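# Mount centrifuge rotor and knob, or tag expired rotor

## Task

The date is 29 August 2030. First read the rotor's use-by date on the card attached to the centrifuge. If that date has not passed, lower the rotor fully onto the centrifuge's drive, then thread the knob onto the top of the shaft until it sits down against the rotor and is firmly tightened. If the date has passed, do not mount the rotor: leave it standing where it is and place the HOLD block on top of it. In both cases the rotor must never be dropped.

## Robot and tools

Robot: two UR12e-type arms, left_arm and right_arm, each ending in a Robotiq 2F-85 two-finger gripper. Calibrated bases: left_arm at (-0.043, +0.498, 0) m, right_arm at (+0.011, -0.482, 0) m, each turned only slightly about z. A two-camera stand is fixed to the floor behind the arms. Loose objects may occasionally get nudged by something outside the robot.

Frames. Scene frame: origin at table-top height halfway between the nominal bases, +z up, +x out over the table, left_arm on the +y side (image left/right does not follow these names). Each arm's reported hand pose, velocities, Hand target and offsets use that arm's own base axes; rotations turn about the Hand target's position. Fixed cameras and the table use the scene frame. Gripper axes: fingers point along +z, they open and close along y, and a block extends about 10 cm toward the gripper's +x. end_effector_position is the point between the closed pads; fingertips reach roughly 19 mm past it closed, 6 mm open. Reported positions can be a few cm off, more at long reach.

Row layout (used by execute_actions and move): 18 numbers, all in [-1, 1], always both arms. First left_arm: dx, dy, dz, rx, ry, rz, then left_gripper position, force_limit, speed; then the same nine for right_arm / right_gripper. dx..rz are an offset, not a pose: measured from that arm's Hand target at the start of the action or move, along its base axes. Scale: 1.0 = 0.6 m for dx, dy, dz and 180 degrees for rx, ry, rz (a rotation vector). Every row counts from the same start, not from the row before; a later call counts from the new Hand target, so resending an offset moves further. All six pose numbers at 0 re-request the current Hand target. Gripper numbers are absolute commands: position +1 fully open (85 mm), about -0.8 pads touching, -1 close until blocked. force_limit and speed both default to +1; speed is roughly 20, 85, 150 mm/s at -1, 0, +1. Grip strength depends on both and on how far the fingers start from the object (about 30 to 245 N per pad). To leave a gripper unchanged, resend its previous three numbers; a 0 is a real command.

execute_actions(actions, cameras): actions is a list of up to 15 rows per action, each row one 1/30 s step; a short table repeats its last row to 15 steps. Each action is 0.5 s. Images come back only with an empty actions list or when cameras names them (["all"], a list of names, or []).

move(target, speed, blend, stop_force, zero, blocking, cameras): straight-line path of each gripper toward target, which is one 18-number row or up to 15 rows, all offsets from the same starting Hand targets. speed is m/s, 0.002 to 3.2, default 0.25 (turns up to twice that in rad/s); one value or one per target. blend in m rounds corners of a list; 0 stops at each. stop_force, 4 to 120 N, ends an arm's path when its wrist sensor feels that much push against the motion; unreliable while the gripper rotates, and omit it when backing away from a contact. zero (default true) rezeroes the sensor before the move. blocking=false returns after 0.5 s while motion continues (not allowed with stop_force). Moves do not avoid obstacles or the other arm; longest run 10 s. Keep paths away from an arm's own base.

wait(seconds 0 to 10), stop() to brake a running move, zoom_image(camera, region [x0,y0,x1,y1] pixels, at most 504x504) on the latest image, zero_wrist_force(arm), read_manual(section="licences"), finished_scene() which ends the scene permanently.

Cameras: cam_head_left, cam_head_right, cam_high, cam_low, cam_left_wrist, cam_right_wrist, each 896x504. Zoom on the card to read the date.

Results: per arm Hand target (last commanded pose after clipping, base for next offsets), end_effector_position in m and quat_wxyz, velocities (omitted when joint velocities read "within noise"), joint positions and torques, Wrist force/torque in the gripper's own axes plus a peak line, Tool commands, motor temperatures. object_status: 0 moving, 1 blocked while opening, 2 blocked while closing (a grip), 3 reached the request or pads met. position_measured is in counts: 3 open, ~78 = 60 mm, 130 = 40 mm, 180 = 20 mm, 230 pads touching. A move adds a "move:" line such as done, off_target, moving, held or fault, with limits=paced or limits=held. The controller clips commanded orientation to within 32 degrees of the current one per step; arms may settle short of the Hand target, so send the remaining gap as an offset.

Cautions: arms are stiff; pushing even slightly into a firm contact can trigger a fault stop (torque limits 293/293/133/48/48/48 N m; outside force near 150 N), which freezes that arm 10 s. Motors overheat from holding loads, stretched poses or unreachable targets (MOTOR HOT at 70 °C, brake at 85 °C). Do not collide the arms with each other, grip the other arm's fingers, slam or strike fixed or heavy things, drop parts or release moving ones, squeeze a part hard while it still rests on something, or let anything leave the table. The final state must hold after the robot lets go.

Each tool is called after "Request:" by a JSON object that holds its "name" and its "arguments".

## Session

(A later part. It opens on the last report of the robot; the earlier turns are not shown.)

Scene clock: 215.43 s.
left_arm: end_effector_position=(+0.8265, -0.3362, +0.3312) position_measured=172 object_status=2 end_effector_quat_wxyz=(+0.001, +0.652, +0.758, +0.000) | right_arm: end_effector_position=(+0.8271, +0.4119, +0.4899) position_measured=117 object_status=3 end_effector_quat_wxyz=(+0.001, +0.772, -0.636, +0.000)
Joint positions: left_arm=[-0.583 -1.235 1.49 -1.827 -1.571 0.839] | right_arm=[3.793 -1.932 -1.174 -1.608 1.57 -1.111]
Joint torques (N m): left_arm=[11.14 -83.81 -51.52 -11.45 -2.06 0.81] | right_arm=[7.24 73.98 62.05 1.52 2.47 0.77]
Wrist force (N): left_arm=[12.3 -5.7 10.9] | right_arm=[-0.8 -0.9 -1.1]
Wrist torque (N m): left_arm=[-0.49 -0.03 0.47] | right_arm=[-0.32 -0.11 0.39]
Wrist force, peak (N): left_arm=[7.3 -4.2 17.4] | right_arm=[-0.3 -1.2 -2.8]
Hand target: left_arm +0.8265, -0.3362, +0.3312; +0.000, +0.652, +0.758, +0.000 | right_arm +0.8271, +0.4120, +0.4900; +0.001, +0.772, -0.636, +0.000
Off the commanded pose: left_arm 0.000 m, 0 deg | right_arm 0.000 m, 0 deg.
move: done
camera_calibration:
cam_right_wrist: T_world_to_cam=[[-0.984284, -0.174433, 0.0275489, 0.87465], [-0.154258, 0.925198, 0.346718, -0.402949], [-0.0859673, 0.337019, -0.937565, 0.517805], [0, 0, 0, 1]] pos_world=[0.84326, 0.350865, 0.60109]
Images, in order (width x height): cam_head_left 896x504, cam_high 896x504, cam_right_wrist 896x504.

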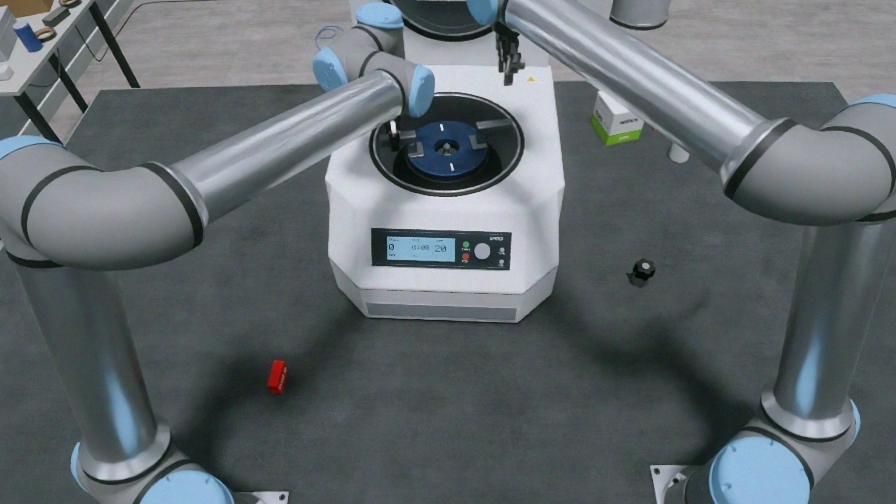

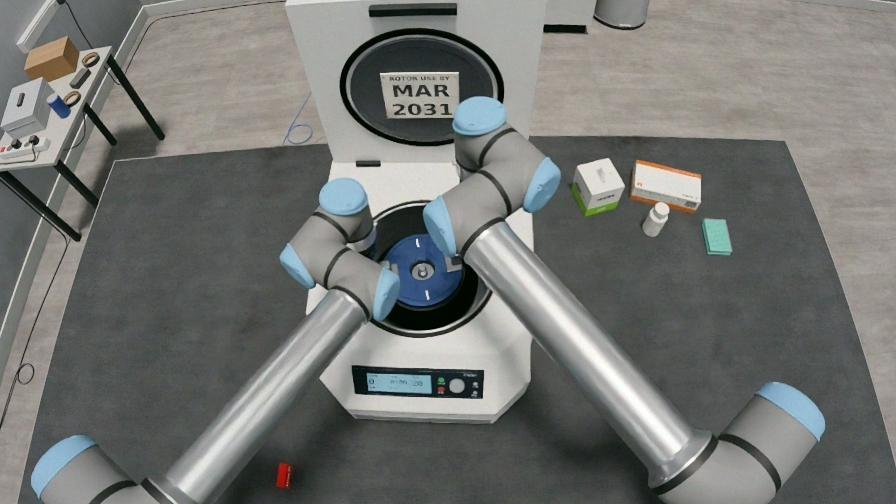

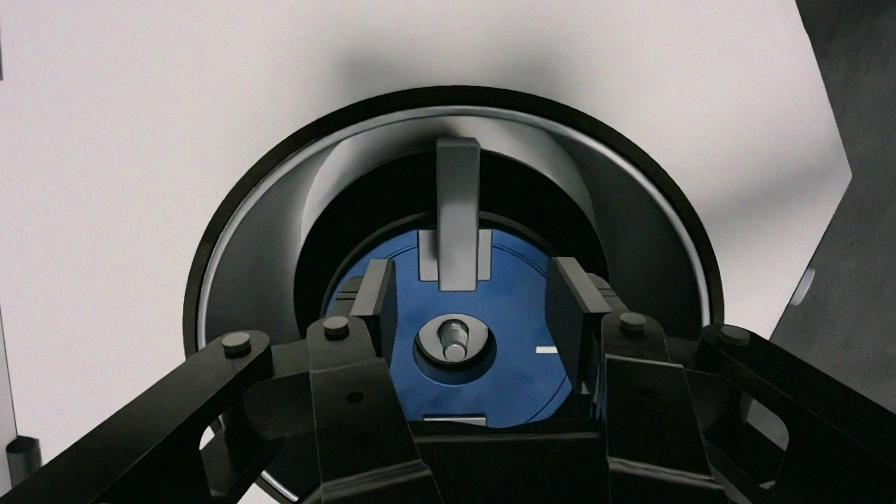

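Request:
{"name": "move", "arguments": {"target": [0, 0, 0, 0, 0, 0, -1, 1, -1, -0.3635, -0.6467, -0.3167, 0, 0, 0, 0.9, 1, 0], "speed": 0.4, "cameras": ["cam_right_wrist", "cam_head_right", "cam_head_left"]}}

Scene clock: 224.20 s.
left_arm: end_effector_position=(+0.8265, -0.3362, +0.3312) position_measured=172 object_status=2 end_effector_quat_wxyz=(+0.000, +0.652, +0.758, +0.000) | right_arm: end_effector_position=(+0.6091, +0.0241, +0.3000) position_measured=16 object_status=3 end_effector_quat_wxyz=(+0.001, +0.772, -0.636, +0.000)
Joint positions: left_arm=[-0.583 -1.235 1.49 -1.827 -1.571 0.839] | right_arm=[3.471 -1.458 -2.051 -1.204 1.57 -1.433]
Joint torques (N m): left_arm=[-7.04 -76.64 -51.58 -11.24 -1.14 -0.46] | right_arm=[-9.21 52.75 44.45 8.84 2.93 -4.81]
Wrist force (N): left_arm=[12.6 -5.5 11.2] | right_arm=[-0.5 -1.1 -0.3]
Wrist torque (N m): left_arm=[-0.46 -0.06 0.47] | right_arm=[-0.34 -0.16 0.39]
Wrist force, peak (N): left_arm=[12.8 -5.6 11.3] | right_arm=[-3.0 -2.1 -2.1]
Hand target: left_arm +0.8265, -0.3362, +0.3312; +0.000, +0.652, +0.758, +0.000 | right_arm +0.6090, +0.0239, +0.3000; +0.001, +0.772, -0.636, +0.000
Off the commanded pose: left_arm 0.000 m, 0 deg | right_arm 0.000 m, 0 deg.
move: done
camera_calibration:
cam_right_wrist: T_world_to_cam=[[-0.984275, -0.174468, 0.0276426, 0.597617], [-0.154255, 0.925181, 0.346766, -0.011966], [-0.086074, 0.337049, -0.937544, 0.451776], [0, 0, 0, 1]] pos_world=[0.62526, -0.0369347, 0.41119]
Images, in order (width x height): cam_head_left 896x504, cam_head_right 896x504, cam_right_wrist 896x504.

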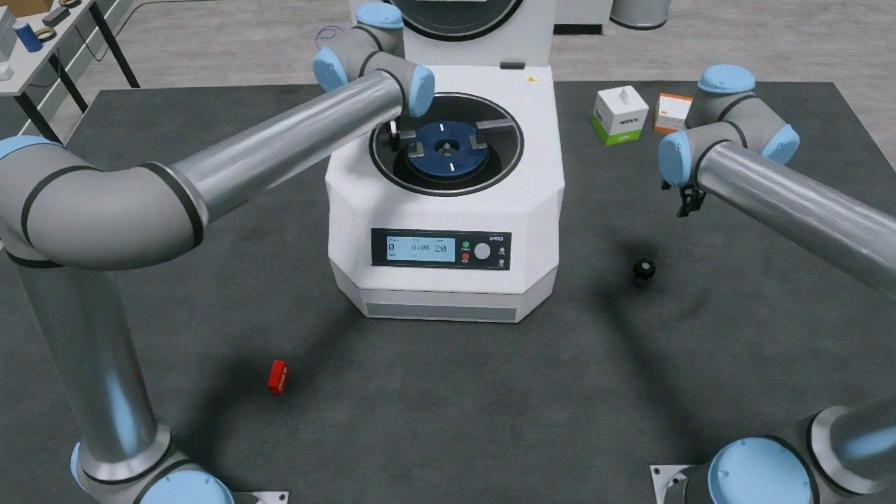

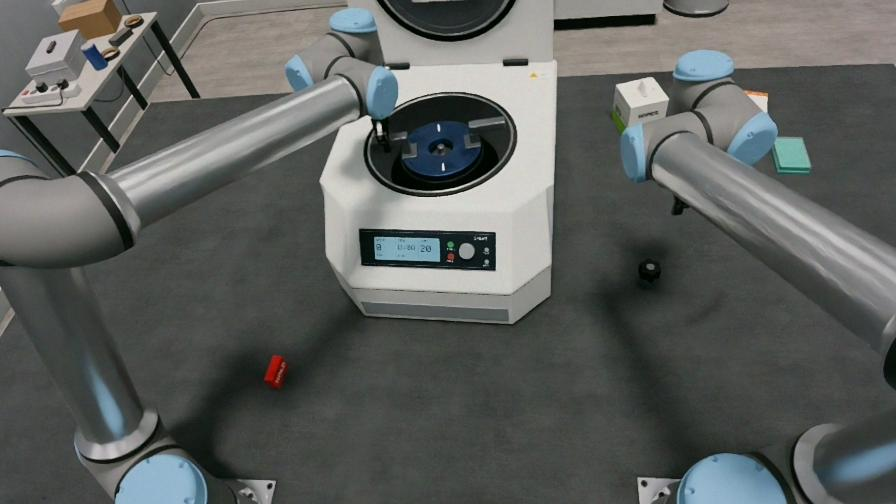

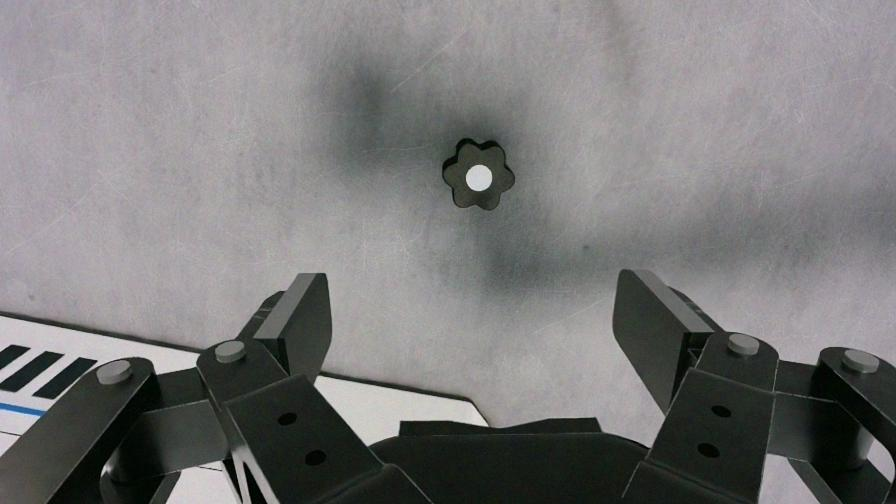

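Request:
{"name": "zoom_image", "arguments": {"camera": "cam_right_wrist", "region": [429, 125, 529, 225]}}

Request:
{"name": "zoom_image", "arguments": {"camera": "cam_head_right", "region": [624, 250, 674, 300]}}

Request:
{"name": "zoom_image", "arguments": {"camera": "cam_head_left", "region": [620, 250, 670, 300]}}

Scaled by 5.040 from the camera's 896x504 image, which has a finer 1280x720 frame.

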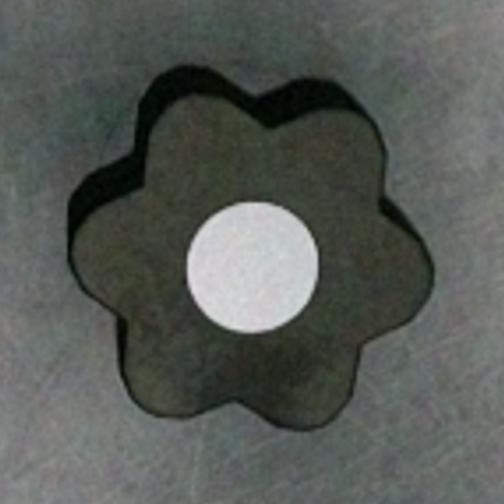

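Scaled by 10.080 from the camera's 896x504 image, which has a finer 1280x720 frame.

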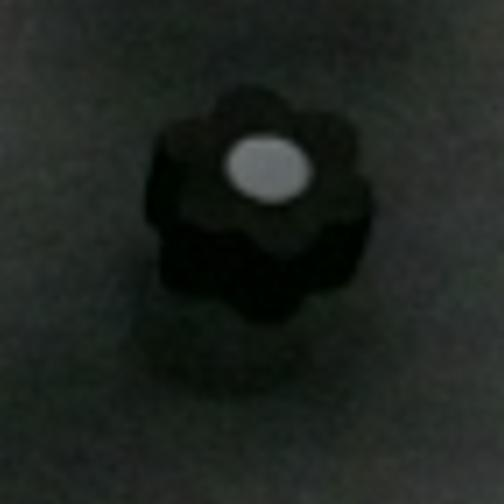

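Scaled by 10.080 from the camera's 896x504 image, which has a finer 1280x720 frame.

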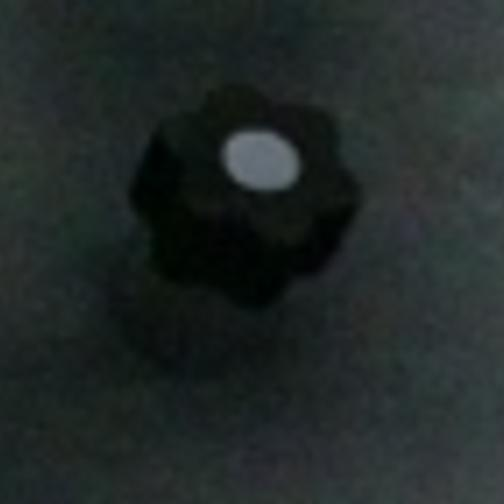

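Request:
{"name": "move", "arguments": {"target": [0, 0, 0, 0, 0, 0, -1, 1, -1, -0.04, 0.019, -0.28333, 0, 0, 0.13056, 0.9, 1, 0], "speed": 0.3, "cameras": ["cam_right_wrist"]}}

Scene clock: 234.43 s.
left_arm: end_effector_position=(+0.8265, -0.3362, +0.3312) position_measured=172 object_status=2 end_effector_quat_wxyz=(+0.000, +0.652, +0.758, +0.000) | right_arm: end_effector_position=(+0.5850, +0.0353, +0.1300) position_measured=16 object_status=3 end_effector_quat_wxyz=(+0.001, +0.885, -0.466, +0.000)
Joint positions: left_arm=[-0.583 -1.235 1.49 -1.827 -1.571 0.839] | right_arm=[3.504 -1.591 -2.276 -0.846 1.57 -1.81]
Joint torques (N m): left_arm=[-9.73 -75.44 -51.94 -11.46 -0.86 -1.69] | right_arm=[11.18 33.28 35.81 8.61 2.86 -4.3]
Wrist force (N): left_arm=[12.8 -5.4 11.0] | right_arm=[-0.3 -1.3 -0.9]
Wrist torque (N m): left_arm=[-0.45 -0.10 0.47] | right_arm=[-0.44 -0.17 0.40]
Wrist force, peak (N): left_arm=[13.0 -5.2 11.4] | right_arm=[-0.2 -1.3 -3.2]
Hand target: left_arm +0.8265, -0.3362, +0.3312; +0.000, +0.652, +0.758, +0.000 | right_arm +0.5850, +0.0353, +0.1300; +0.001, +0.885, -0.466, +0.000
Off the commanded pose: left_arm 0.000 m, 0 deg | right_arm 0.000 m, 0 deg.
move: done
camera_calibration:
cam_right_wrist: T_world_to_cam=[[-0.833115, -0.552408, 0.0276513, 0.505477], [-0.510306, 0.786977, 0.346776, 0.246025], [-0.213323, 0.274794, -0.93754, 0.363166], [0, 0, 0, 1]] pos_world=[0.62414, -0.0141824, 0.24119]
Images, in order (width x height): cam_right_wrist 896x504.

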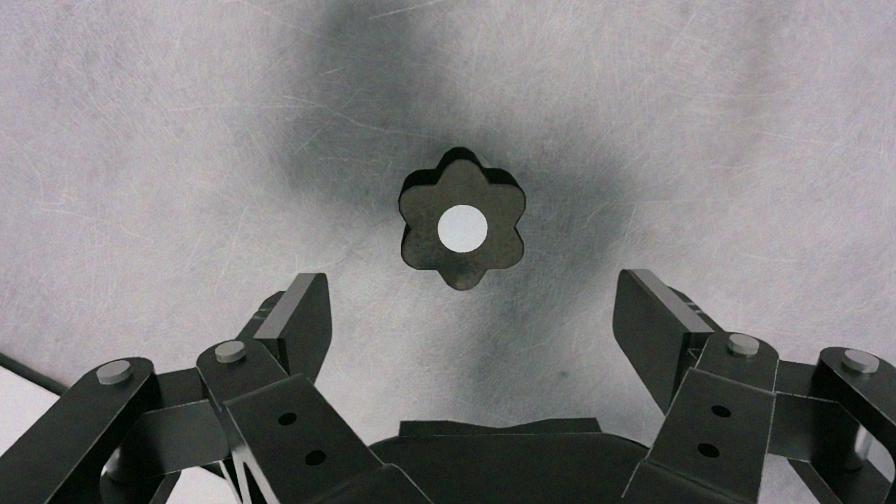

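Request:
{"name": "move", "arguments": {"target": [0, 0, 0, 0, 0, 0, -1, 1, -1, -0.0106, 0.00365, -0.13333, 0, 0, 0, 0.9, 1, 0], "speed": 0.15, "cameras": ["cam_right_wrist"]}}

Scene clock: 238.43 s.
left_arm: end_effector_position=(+0.8265, -0.3362, +0.3312) position_measured=172 object_status=2 end_effector_quat_wxyz=(+0.000, +0.652, +0.758, +0.000) | right_arm: end_effector_position=(+0.5786, +0.0375, +0.0500) position_measured=16 object_status=3 end_effector_quat_wxyz=(+0.001, +0.885, -0.466, +0.000)
Joint positions: left_arm=[-0.583 -1.235 1.49 -1.827 -1.571 0.839] | right_arm=[3.512 -1.711 -2.347 -0.656 1.57 -1.802]
Joint torques (N m): left_arm=[-9.4 -75.63 -51.57 -11.31 -0.75 -1.86] | right_arm=[10.64 39.02 28.63 8.51 1.15 3.27]
Wrist force (N): left_arm=[12.5 -5.7 11.0] | right_arm=[-1.2 -0.9 -1.1]
Wrist torque (N m): left_arm=[-0.50 -0.06 0.46] | right_arm=[-0.35 -0.02 0.14]
Wrist force, peak (N): left_arm=[12.8 -5.7 11.4] | right_arm=[-0.4 -1.1 -2.5]
Hand target: left_arm +0.8265, -0.3362, +0.3312; +0.000, +0.652, +0.758, +0.000 | right_arm +0.5786, +0.0375, +0.0500; +0.001, +0.885, -0.466, +0.000
Off the commanded pose: left_arm 0.000 m, 0 deg | right_arm 0.000 m, 0 deg.
move: done
camera_calibration:
cam_right_wrist: T_world_to_cam=[[-0.833055, -0.552497, 0.0276999, 0.503609], [-0.510366, 0.786917, 0.346826, 0.268849], [-0.213418, 0.274788, -0.93752, 0.28627], [0, 0, 0, 1]] pos_world=[0.61784, -0.0119826, 0.16119]
Images, in order (width x height): cam_right_wrist 896x504.

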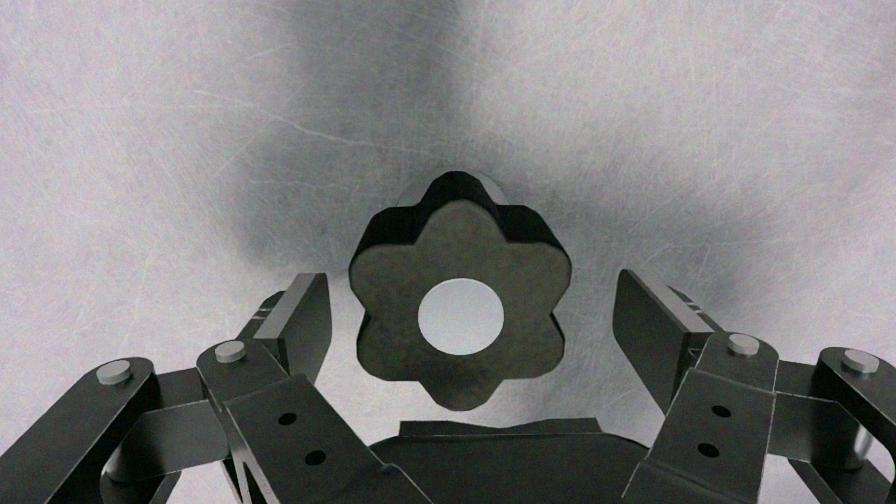

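Request:
{"name": "zoom_image", "arguments": {"camera": "cam_right_wrist", "region": [330, 140, 590, 420]}}

Request:
{"name": "zoom_image", "arguments": {"camera": "cam_right_wrist", "region": [380, 150, 540, 250]}}

Scaled by 1.800 from the camera's 896x504 image, which has a finer 1280x720 frame.

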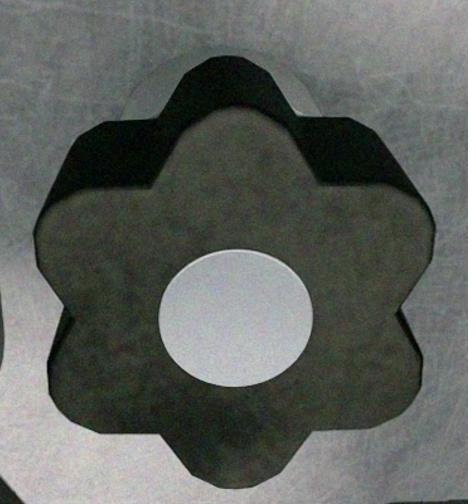

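Scaled by 3.150 from the camera's 896x504 image, which has a finer 1280x720 frame.

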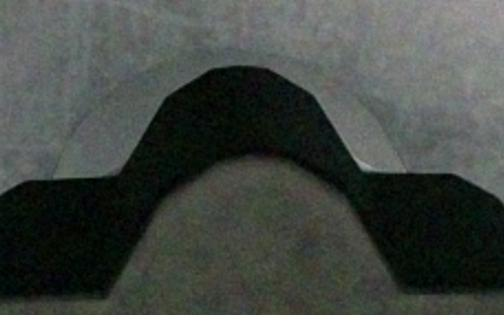

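Request:
{"name": "move", "arguments": {"target": [0, 0, 0, 0, 0, 0, -1, 1, -1, 0.01652, -0.01112, 0, 0, 0, 0, 0.9, 1, 0], "speed": 0.1, "cameras": ["cam_right_wrist"]}}

Scene clock: 243.70 s.
left_arm: end_effector_position=(+0.8265, -0.3362, +0.3312) position_measured=172 object_status=2 end_effector_quat_wxyz=(+0.000, +0.652, +0.758, +0.000) | right_arm: end_effector_position=(+0.5885, +0.0309, +0.0500) position_measured=16 object_status=3 end_effector_quat_wxyz=(+0.001, +0.885, -0.466, +0.000)
Joint positions: left_arm=[-0.583 -1.235 1.49 -1.827 -1.571 0.839] | right_arm=[3.495 -1.724 -2.33 -0.659 1.57 -1.82]
Joint torques (N m): left_arm=[-8.9 -75.82 -51.77 -11.29 -0.98 -2.04] | right_arm=[-12.79 37.96 41.77 1.27 -2.93 -4.64]
Wrist force (N): left_arm=[12.5 -5.4 11.2] | right_arm=[-0.7 -1.1 -1.1]
Wrist torque (N m): left_arm=[-0.45 -0.05 0.46] | right_arm=[-0.38 -0.11 0.37]
Wrist force, peak (N): left_arm=[12.8 -5.4 11.3] | right_arm=[-0.6 -1.1 -1.7]
Hand target: left_arm +0.8265, -0.3362, +0.3312; +0.000, +0.652, +0.758, +0.000 | right_arm +0.5886, +0.0309, +0.0500; +0.001, +0.885, -0.466, +0.000
Off the commanded pose: left_arm 0.000 m, 0 deg | right_arm 0.000 m, 0 deg.
move: done
camera_calibration:
cam_right_wrist: T_world_to_cam=[[-0.833055, -0.552497, 0.0276999, 0.50813], [-0.510366, 0.786917, 0.346826, 0.279079], [-0.213418, 0.274788, -0.93752, 0.290081], [0, 0, 0, 1]] pos_world=[0.62764, -0.0185826, 0.16109]
Images, in order (width x height): cam_right_wrist 896x504.

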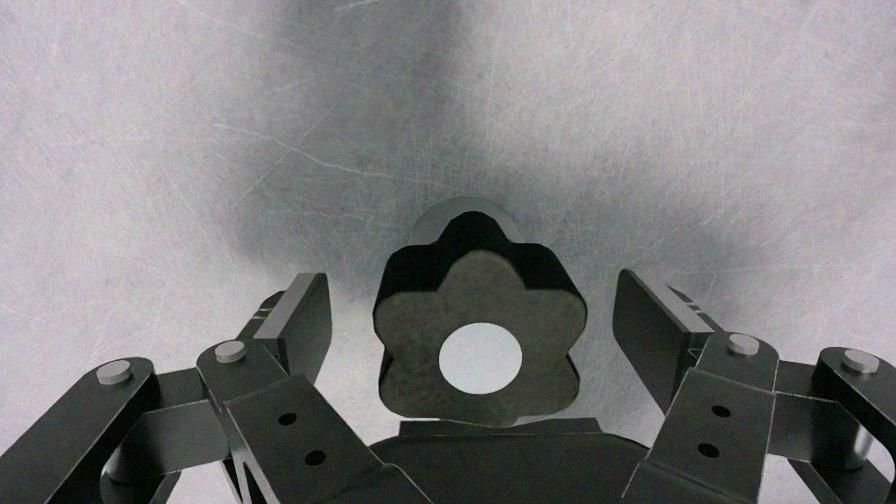

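Request:
{"name": "move", "arguments": {"target": [0, 0, 0, 0, 0, 0, -1, 1, -1, 0, 0, 0, 0, 0, 0, -1, -1, -0.5], "speed": 0.05, "cameras": ["cam_right_wrist"]}}

Scene clock: 245.57 s.
left_arm: end_effector_position=(+0.8265, -0.3362, +0.3312) position_measured=172 object_status=2 end_effector_quat_wxyz=(+0.000, +0.652, +0.758, +0.000) | right_arm: end_effector_position=(+0.5886, +0.0309, +0.0500) position_measured=110 object_status=0 end_effector_quat_wxyz=(+0.001, +0.885, -0.466, +0.000)
Joint positions: left_arm=[-0.583 -1.235 1.49 -1.827 -1.571 0.839] | right_arm=[3.494 -1.724 -2.33 -0.659 1.57 -1.82]
Joint torques (N m): left_arm=[-10.43 -76.41 -51.86 -11.18 -1.01 -1.89] | right_arm=[-9.23 39.31 31.19 2.22 2.19 -4.35]
Wrist force (N): left_arm=[12.5 -5.3 11.2] | right_arm=[-2.1 1.5 -17.3]
Wrist torque (N m): left_arm=[-0.43 -0.06 0.47] | right_arm=[-0.15 0.02 0.38]
Wrist force, peak (N): left_arm=[12.7 -5.9 11.5] | right_arm=[-2.1 1.5 -17.5]
Hand target: left_arm +0.8265, -0.3362, +0.3312; +0.000, +0.652, +0.758, +0.000 | right_arm +0.5886, +0.0309, +0.0500; +0.001, +0.885, -0.466, +0.000
Off the commanded pose: left_arm 0.000 m, 0 deg | right_arm 0.000 m, 0 deg.
move: done
camera_calibration:
cam_right_wrist: T_world_to_cam=[[-0.833074, -0.552471, 0.0276208, 0.508264], [-0.510382, 0.786943, 0.346745, 0.279249], [-0.213303, 0.274767, -0.937553, 0.290177], [0, 0, 0, 1]] pos_world=[0.62784, -0.0186826, 0.16119]
Images, in order (width x height): cam_right_wrist 896x504.

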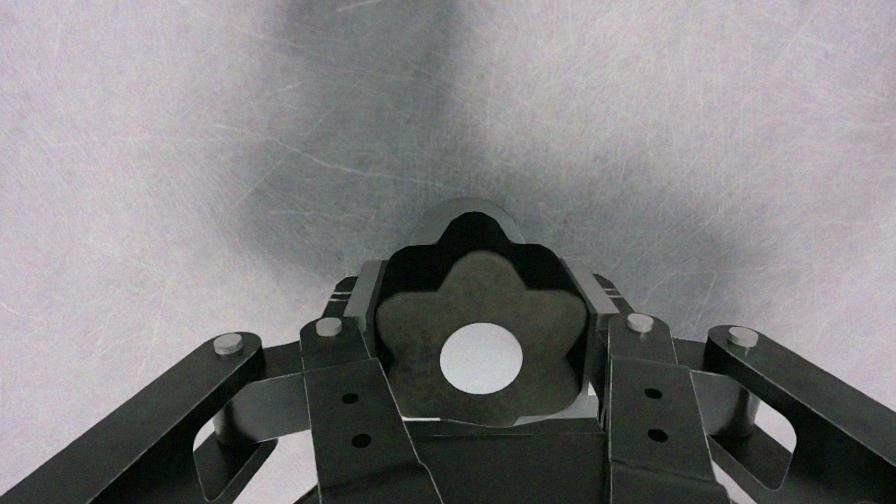

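Request:
{"name": "wait", "arguments": {"seconds": 0.3}}

Scene clock: 246.87 s.
left_arm: end_effector_position=(+0.8265, -0.3362, +0.3312) position_measured=172 object_status=2 end_effector_quat_wxyz=(+0.000, +0.652, +0.758, +0.000) | right_arm: end_effector_position=(+0.5886, +0.0309, +0.0500) position_measured=110 object_status=2 end_effector_quat_wxyz=(+0.001, +0.885, -0.466, +0.000)
Joint positions: left_arm=[-0.583 -1.235 1.49 -1.827 -1.571 0.839] | right_arm=[3.494 -1.724 -2.33 -0.659 1.57 -1.82]
Joint torques (N m): left_arm=[-9.65 -75.78 -52.02 -11.05 -0.94 -1.98] | right_arm=[-1.32 36.9 19.83 4.14 1.94 -4.13]
Wrist force (N): left_arm=[12.6 -5.4 11.3] | right_arm=[-1.6 -0.3 -19.5]
Wrist torque (N m): left_arm=[-0.45 -0.08 0.47] | right_arm=[-0.11 -0.04 0.37]
Wrist force, peak (N): left_arm=[12.8 -5.3 11.4] | right_arm=[-2.0 0.1 -20.1]
Hand target: left_arm +0.8265, -0.3362, +0.3312; +0.000, +0.652, +0.758, +0.000 | right_arm +0.5886, +0.0309, +0.0500; +0.001, +0.885, -0.466, +0.000
Tool commands: left_gripper/position=-1.0 left_gripper/force_limit=+1.0 left_gripper/speed=-1.0 right_gripper/position=-1.0 right_gripper/force_limit=-1.0 right_gripper/speed=-0.5
Off the commanded pose: left_arm 0.000 m, 0 deg | right_arm 0.000 m, 0 deg.
wait: 0.30 s; at rest from the start

Request:
{"name": "move", "arguments": {"target": [[0, 0, 0, 0, 0, 0, 0.1, 1, -0.5, 0, 0, 0, 0, 0, 0, -1, -1, -0.5], [0, 0, 0, -0.21956, -0.03322, 0, 0.1, 1, -0.5, 0, 0, 0.5833, 0, 0, 0.7333, -1, -1, -0.5], [0, 0, 0, -0.21956, -0.03322, 0, -1, -1, -0.5, 0.319, 0.6985, 0.6167, 0, 0, -0.5333, -1, -1, -0.5]], "speed": [0.05, 0.7, 0.9], "cameras": ["cam_head_left", "cam_head_right", "cam_high", "cam_low", "cam_left_wrist", "cam_right_wrist"]}}

Scene clock: 259.77 s.
left_arm: end_effector_position=(+0.8265, -0.3362, +0.3312) position_measured=172 object_status=2 end_effector_quat_wxyz=(+0.260, +0.613, +0.712, -0.223) | right_arm: end_effector_position=(+0.7800, +0.4500, +0.4200) position_measured=110 object_status=2 end_effector_quat_wxyz=(-0.001, -0.246, +0.969, +0.000)
Joint positions: left_arm=[-0.408 -1.272 1.758 -2.475 -2.147 0.887] | right_arm=[3.859 -1.895 -1.347 -1.471 1.572 -6.063]
Joint torques (N m): left_arm=[9.7 -57.22 -37.08 -6.53 -0.85 -2.39] | right_arm=[10.61 75.76 64.94 1.73 2.99 -4.56]
Wrist force (N): left_arm=[3.8 -8.7 -16.8] | right_arm=[0.1 -1.0 3.5]
Wrist torque (N m): left_arm=[0.71 -0.09 0.33] | right_arm=[-0.30 -0.26 0.39]
Wrist force, peak (N): left_arm=[3.3 -9.1 -17.0] | right_arm=[-2.1 0.0 -20.5]
Hand target: left_arm +0.8265, -0.3362, +0.3312; +0.260, +0.613, +0.712, -0.223 | right_arm +0.7800, +0.4500, +0.4200; -0.001, -0.246, +0.969, +0.000
Off the commanded pose: left_arm 0.000 m, 0 deg | right_arm 0.000 m, 0 deg.
move: done
camera_calibration:
cam_left_wrist: T_world_to_cam=[[0.991204, 0.132082, 0.00830003, -0.767485], [0.0558933, -0.474647, 0.8784, -0.478789], [0.119961, -0.87021, -0.477854, -0.108077], [0, 0, 0, 1]] pos_world=[0.80046, -0.219934, 0.375294]
cam_right_wrist: T_world_to_cam=[[-0.462445, 0.886214, 0.0277391, -0.0475125], [0.83594, 0.425356, 0.346811, -0.968671], [0.295549, 0.183569, -0.937525, 0.206743], [0, 0, 0, 1]] pos_world=[0.726676, 0.416184, 0.53109]

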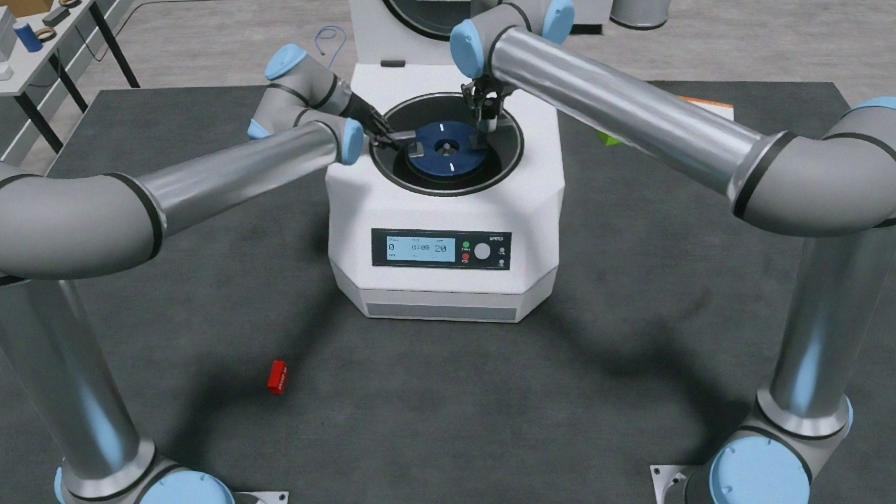

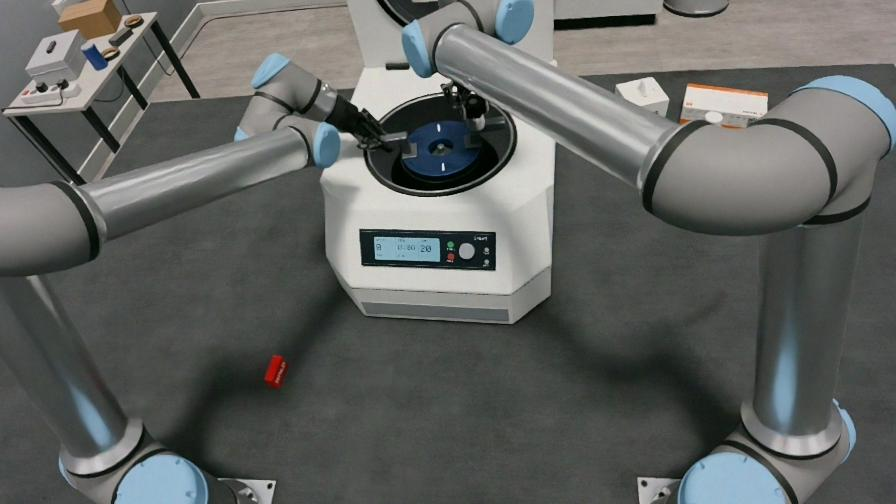

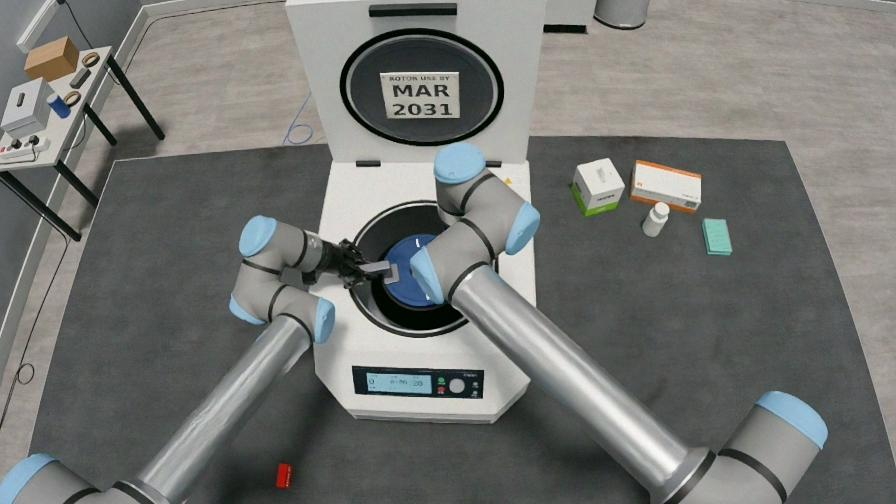

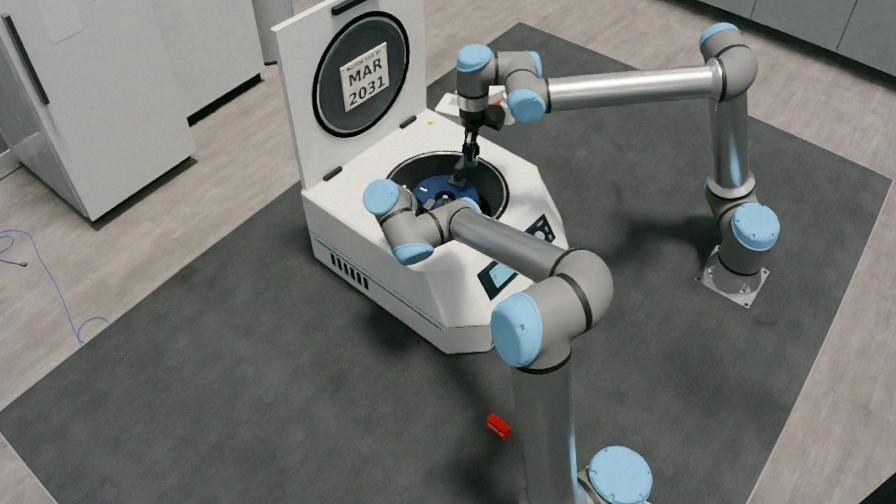

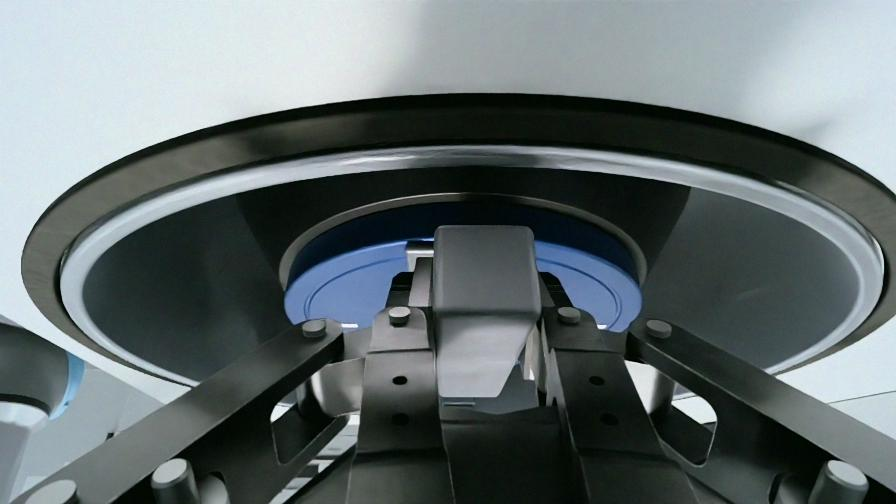

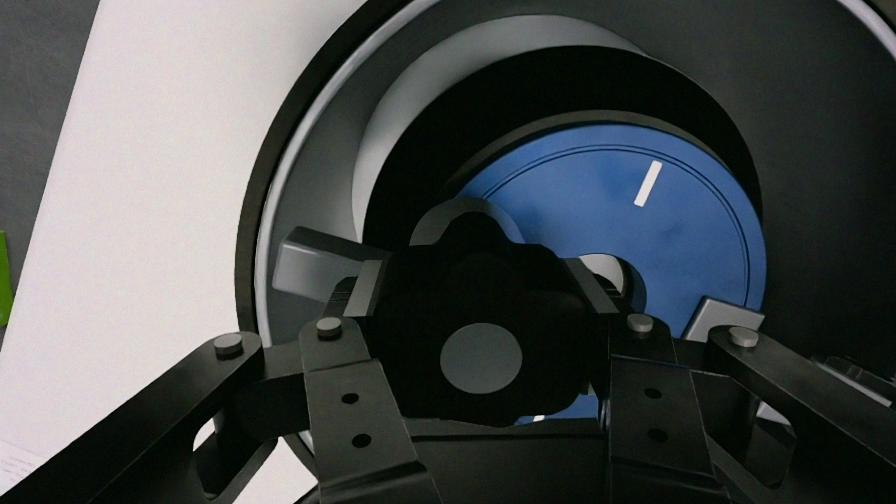

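Request:
{"name": "execute_actions", "arguments": {"actions": [], "cameras": ["cam_high", "cam_head_left", "cam_right_wrist"]}}

Scene clock: 261.40 s.
left_arm: end_effector_position=(+0.8265, -0.3362, +0.3312) position_measured=172 object_status=2 end_effector_quat_wxyz=(+0.260, +0.613, +0.712, -0.223) | right_arm: end_effector_position=(+0.7800, +0.4500, +0.4200) position_measured=110 object_status=2 end_effector_quat_wxyz=(-0.001, -0.246, +0.969, +0.000)
Joint positions: left_arm=[-0.408 -1.272 1.758 -2.475 -2.147 0.887] | right_arm=[3.859 -1.895 -1.347 -1.471 1.572 -6.063]
Joint velocities: within noise
Joint torques (N m): left_arm=[-12.99 -58.27 -39.55 -1.88 1.46 -2.55] | right_arm=[10.33 77.82 64.86 2.06 3.05 -4.63]
Motor temperatures (°C): left_arm=[33 47 36 32 47 50] | right_arm=[37 40 31 41 41 42]
Wrist force (N): left_arm=[3.4 -8.3 -17.6] | right_arm=[-0.1 -0.8 3.7]
Wrist torque (N m): left_arm=[0.75 -0.06 0.37] | right_arm=[-0.27 -0.23 0.39]
Wrist force, peak (N): left_arm=[3.8 -8.6 -17.5] | right_arm=[-0.2 -1.0 4.0]
Hand target: left_arm +0.8265, -0.3362, +0.3312; +0.260, +0.613, +0.712, -0.223 | right_arm +0.7800, +0.4500, +0.4200; -0.001, -0.246, +0.969, +0.000
Tool commands: left_gripper/position=-1.0 left_gripper/force_limit=-1.0 left_gripper/speed=-0.5 right_gripper/position=-1.0 right_gripper/force_limit=-1.0 right_gripper/speed=-0.5
Off the commanded pose: left_arm 0.000 m, 0 deg | right_arm 0.000 m, 0 deg.
camera_calibration:
cam_right_wrist: T_world_to_cam=[[-0.462445, 0.886214, 0.0277391, -0.0475125], [0.83594, 0.425356, 0.346811, -0.968671], [0.295549, 0.183569, -0.937525, 0.206743], [0, 0, 0, 1]] pos_world=[0.726676, 0.416184, 0.53109]
Images, in order (width x height): cam_head_left 896x504, cam_high 896x504, cam_right_wrist 896x504.

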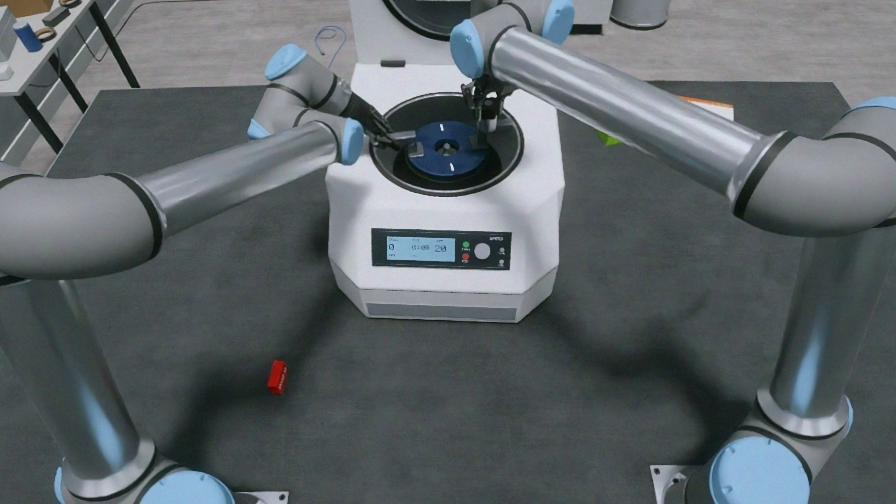

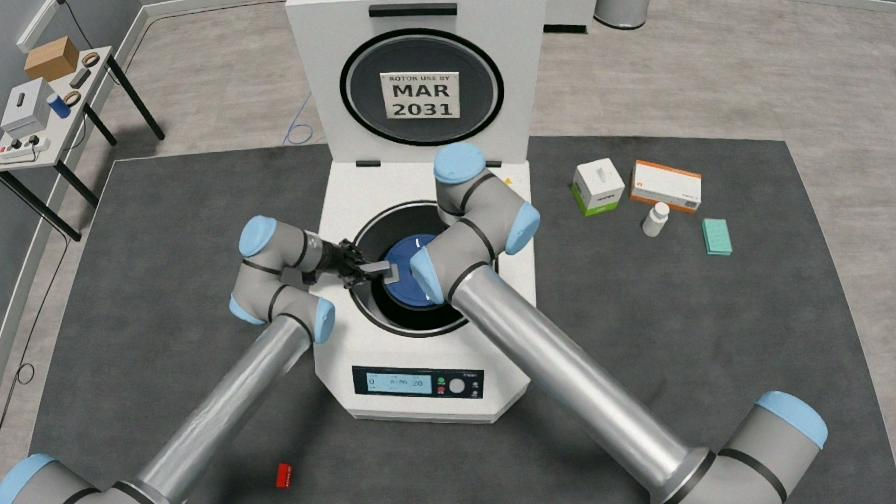

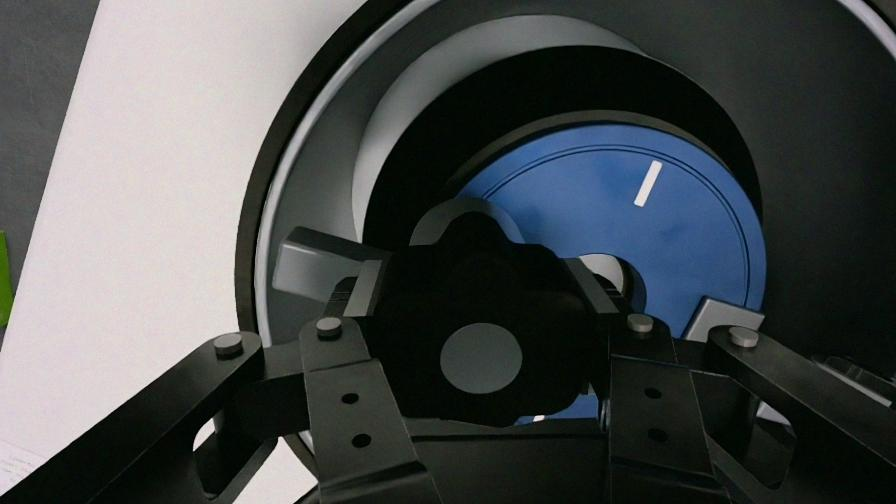

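Request:
{"name": "move", "arguments": {"target": [[0,0,0,0,0,0,-1,-1,-0.5,0.035,0.163,0,0,0,0,-1,-1,-0.5],[0,0,0,0,0,0,-1,-1,-0.5,0.035,0.163,-0.1167,0,0,0,-1,-1,-0.5]], "speed": [0.15, 0.08], "blend": [0.01, 0], "cameras": ["cam_head_left", "cam_head_right", "cam_high", "cam_low", "cam_left_wrist", "cam_right_wrist"]}}

Scene clock: 264.63 s.
left_arm: end_effector_position=(+0.8265, -0.3362, +0.3312) position_measured=172 object_status=2 end_effector_quat_wxyz=(+0.260, +0.613, +0.712, -0.223) | right_arm: end_effector_position=(+0.8010, +0.5478, +0.3501) position_measured=110 object_status=2 end_effector_quat_wxyz=(-0.001, -0.246, +0.969, +0.000)
Joint positions: left_arm=[-0.408 -1.272 1.758 -2.475 -2.147 0.887] | right_arm=[3.921 -2.03 -1.28 -1.403 1.572 -6.001]
Joint torques (N m): left_arm=[-12.82 -57.14 -44.21 -1.87 1.34 -2.32] | right_arm=[11.42 87.89 50.62 9.66 2.07 3.28]
Wrist force (N): left_arm=[3.3 -8.3 -18.0] | right_arm=[-0.5 -0.6 3.8]
Wrist torque (N m): left_arm=[0.75 -0.08 0.34] | right_arm=[-0.26 -0.17 0.14]
Wrist force, peak (N): left_arm=[3.7 -8.3 -18.0] | right_arm=[-0.6 -0.4 4.7]
Hand target: left_arm +0.8265, -0.3362, +0.3312; +0.260, +0.613, +0.712, -0.223 | right_arm +0.8010, +0.5478, +0.3500; -0.001, -0.246, +0.969, +0.000
Off the commanded pose: left_arm 0.000 m, 0 deg | right_arm 0.000 m, 0 deg.
move: done
camera_calibration:
cam_left_wrist: T_world_to_cam=[[0.991205, 0.132074, 0.00831153, -0.767492], [0.05589, -0.474725, 0.878358, -0.478788], [0.119954, -0.870168, -0.477931, -0.108034], [0, 0, 0, 1]] pos_world=[0.80046, -0.219934, 0.375293]
cam_right_wrist: T_world_to_cam=[[-0.462445, 0.886214, 0.0277391, -0.12258], [0.83594, 0.425356, 0.346811, -1.0035], [0.295549, 0.183569, -0.937525, 0.11708], [0, 0, 0, 1]] pos_world=[0.747576, 0.513984, 0.46119]

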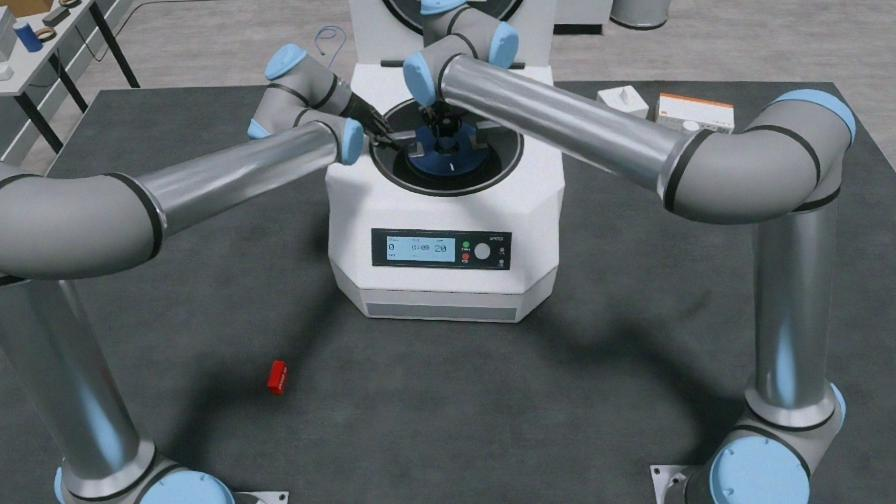

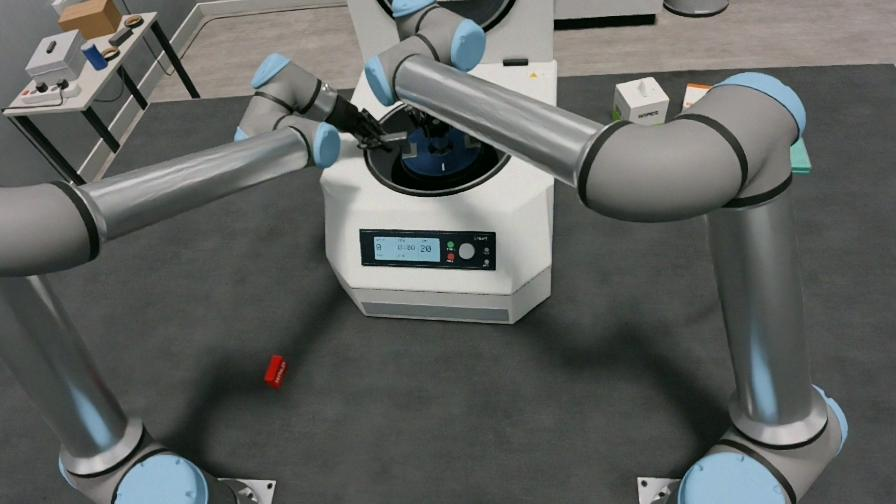

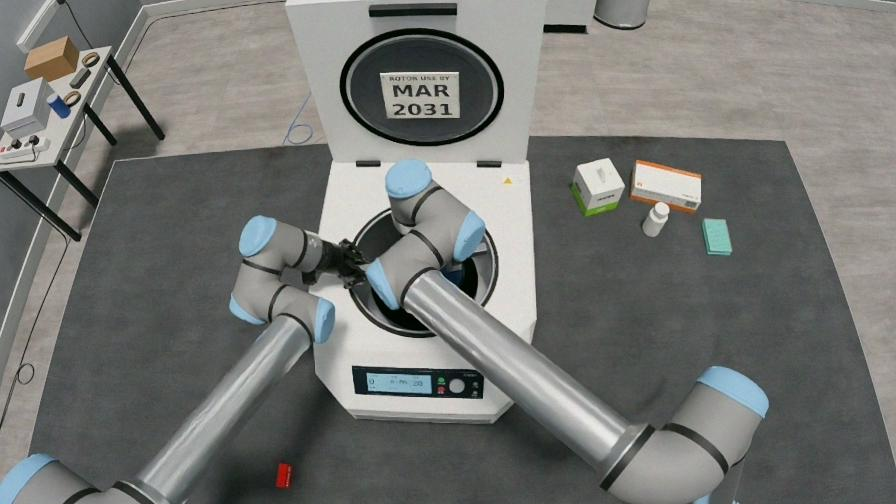

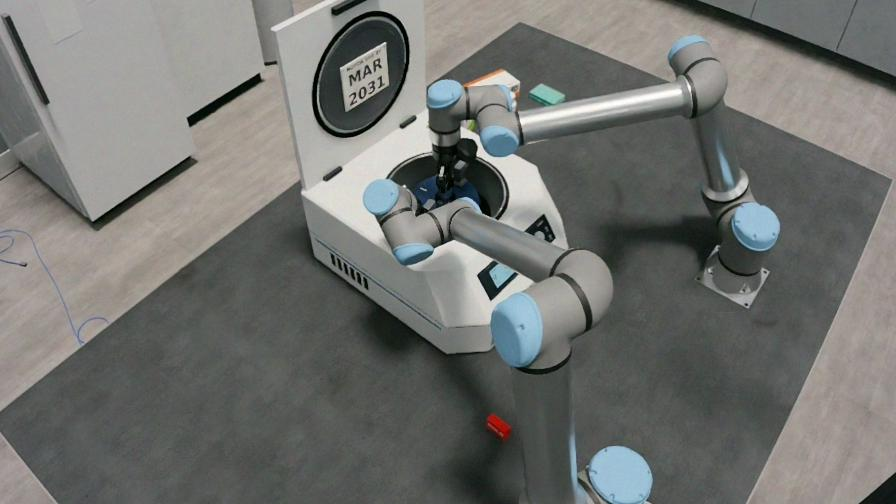

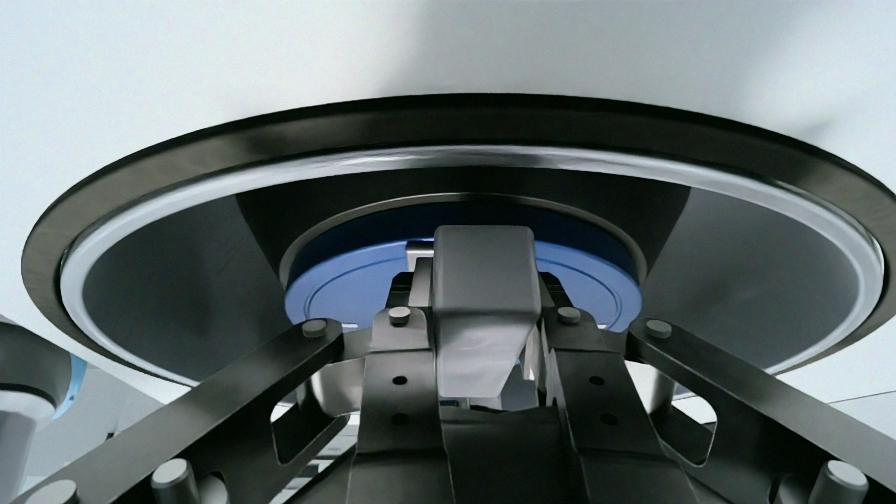

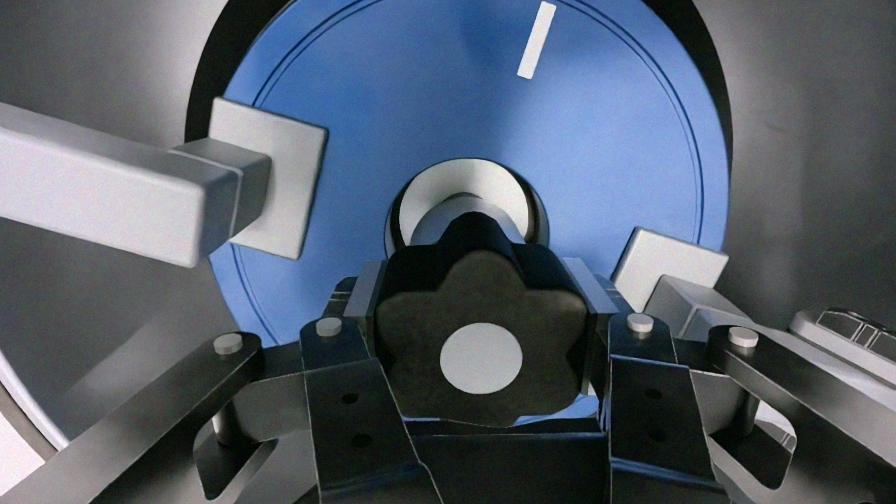

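Request:
{"name": "zoom_image", "arguments": {"camera": "cam_right_wrist", "region": [360, 140, 580, 264]}}

Request:
{"name": "zoom_image", "arguments": {"camera": "cam_head_left", "region": [370, 80, 530, 200]}}

Scaled by 2.291 from the camera's 896x504 image, which has a finer 1280x720 frame.

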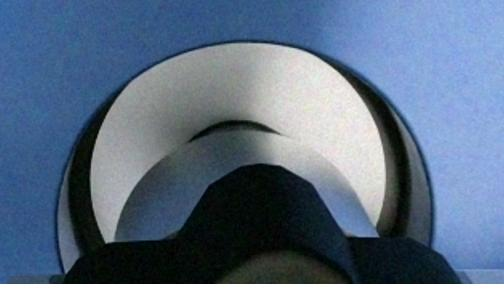

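Scaled by 3.150 from the camera's 896x504 image, which has a finer 1280x720 frame.

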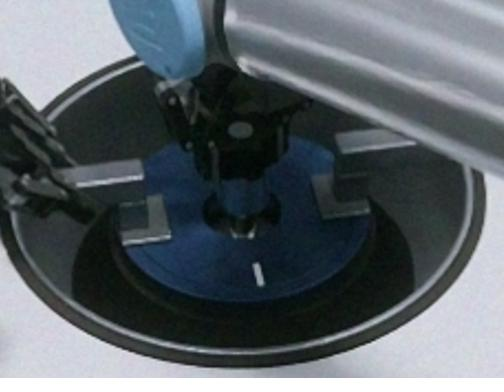

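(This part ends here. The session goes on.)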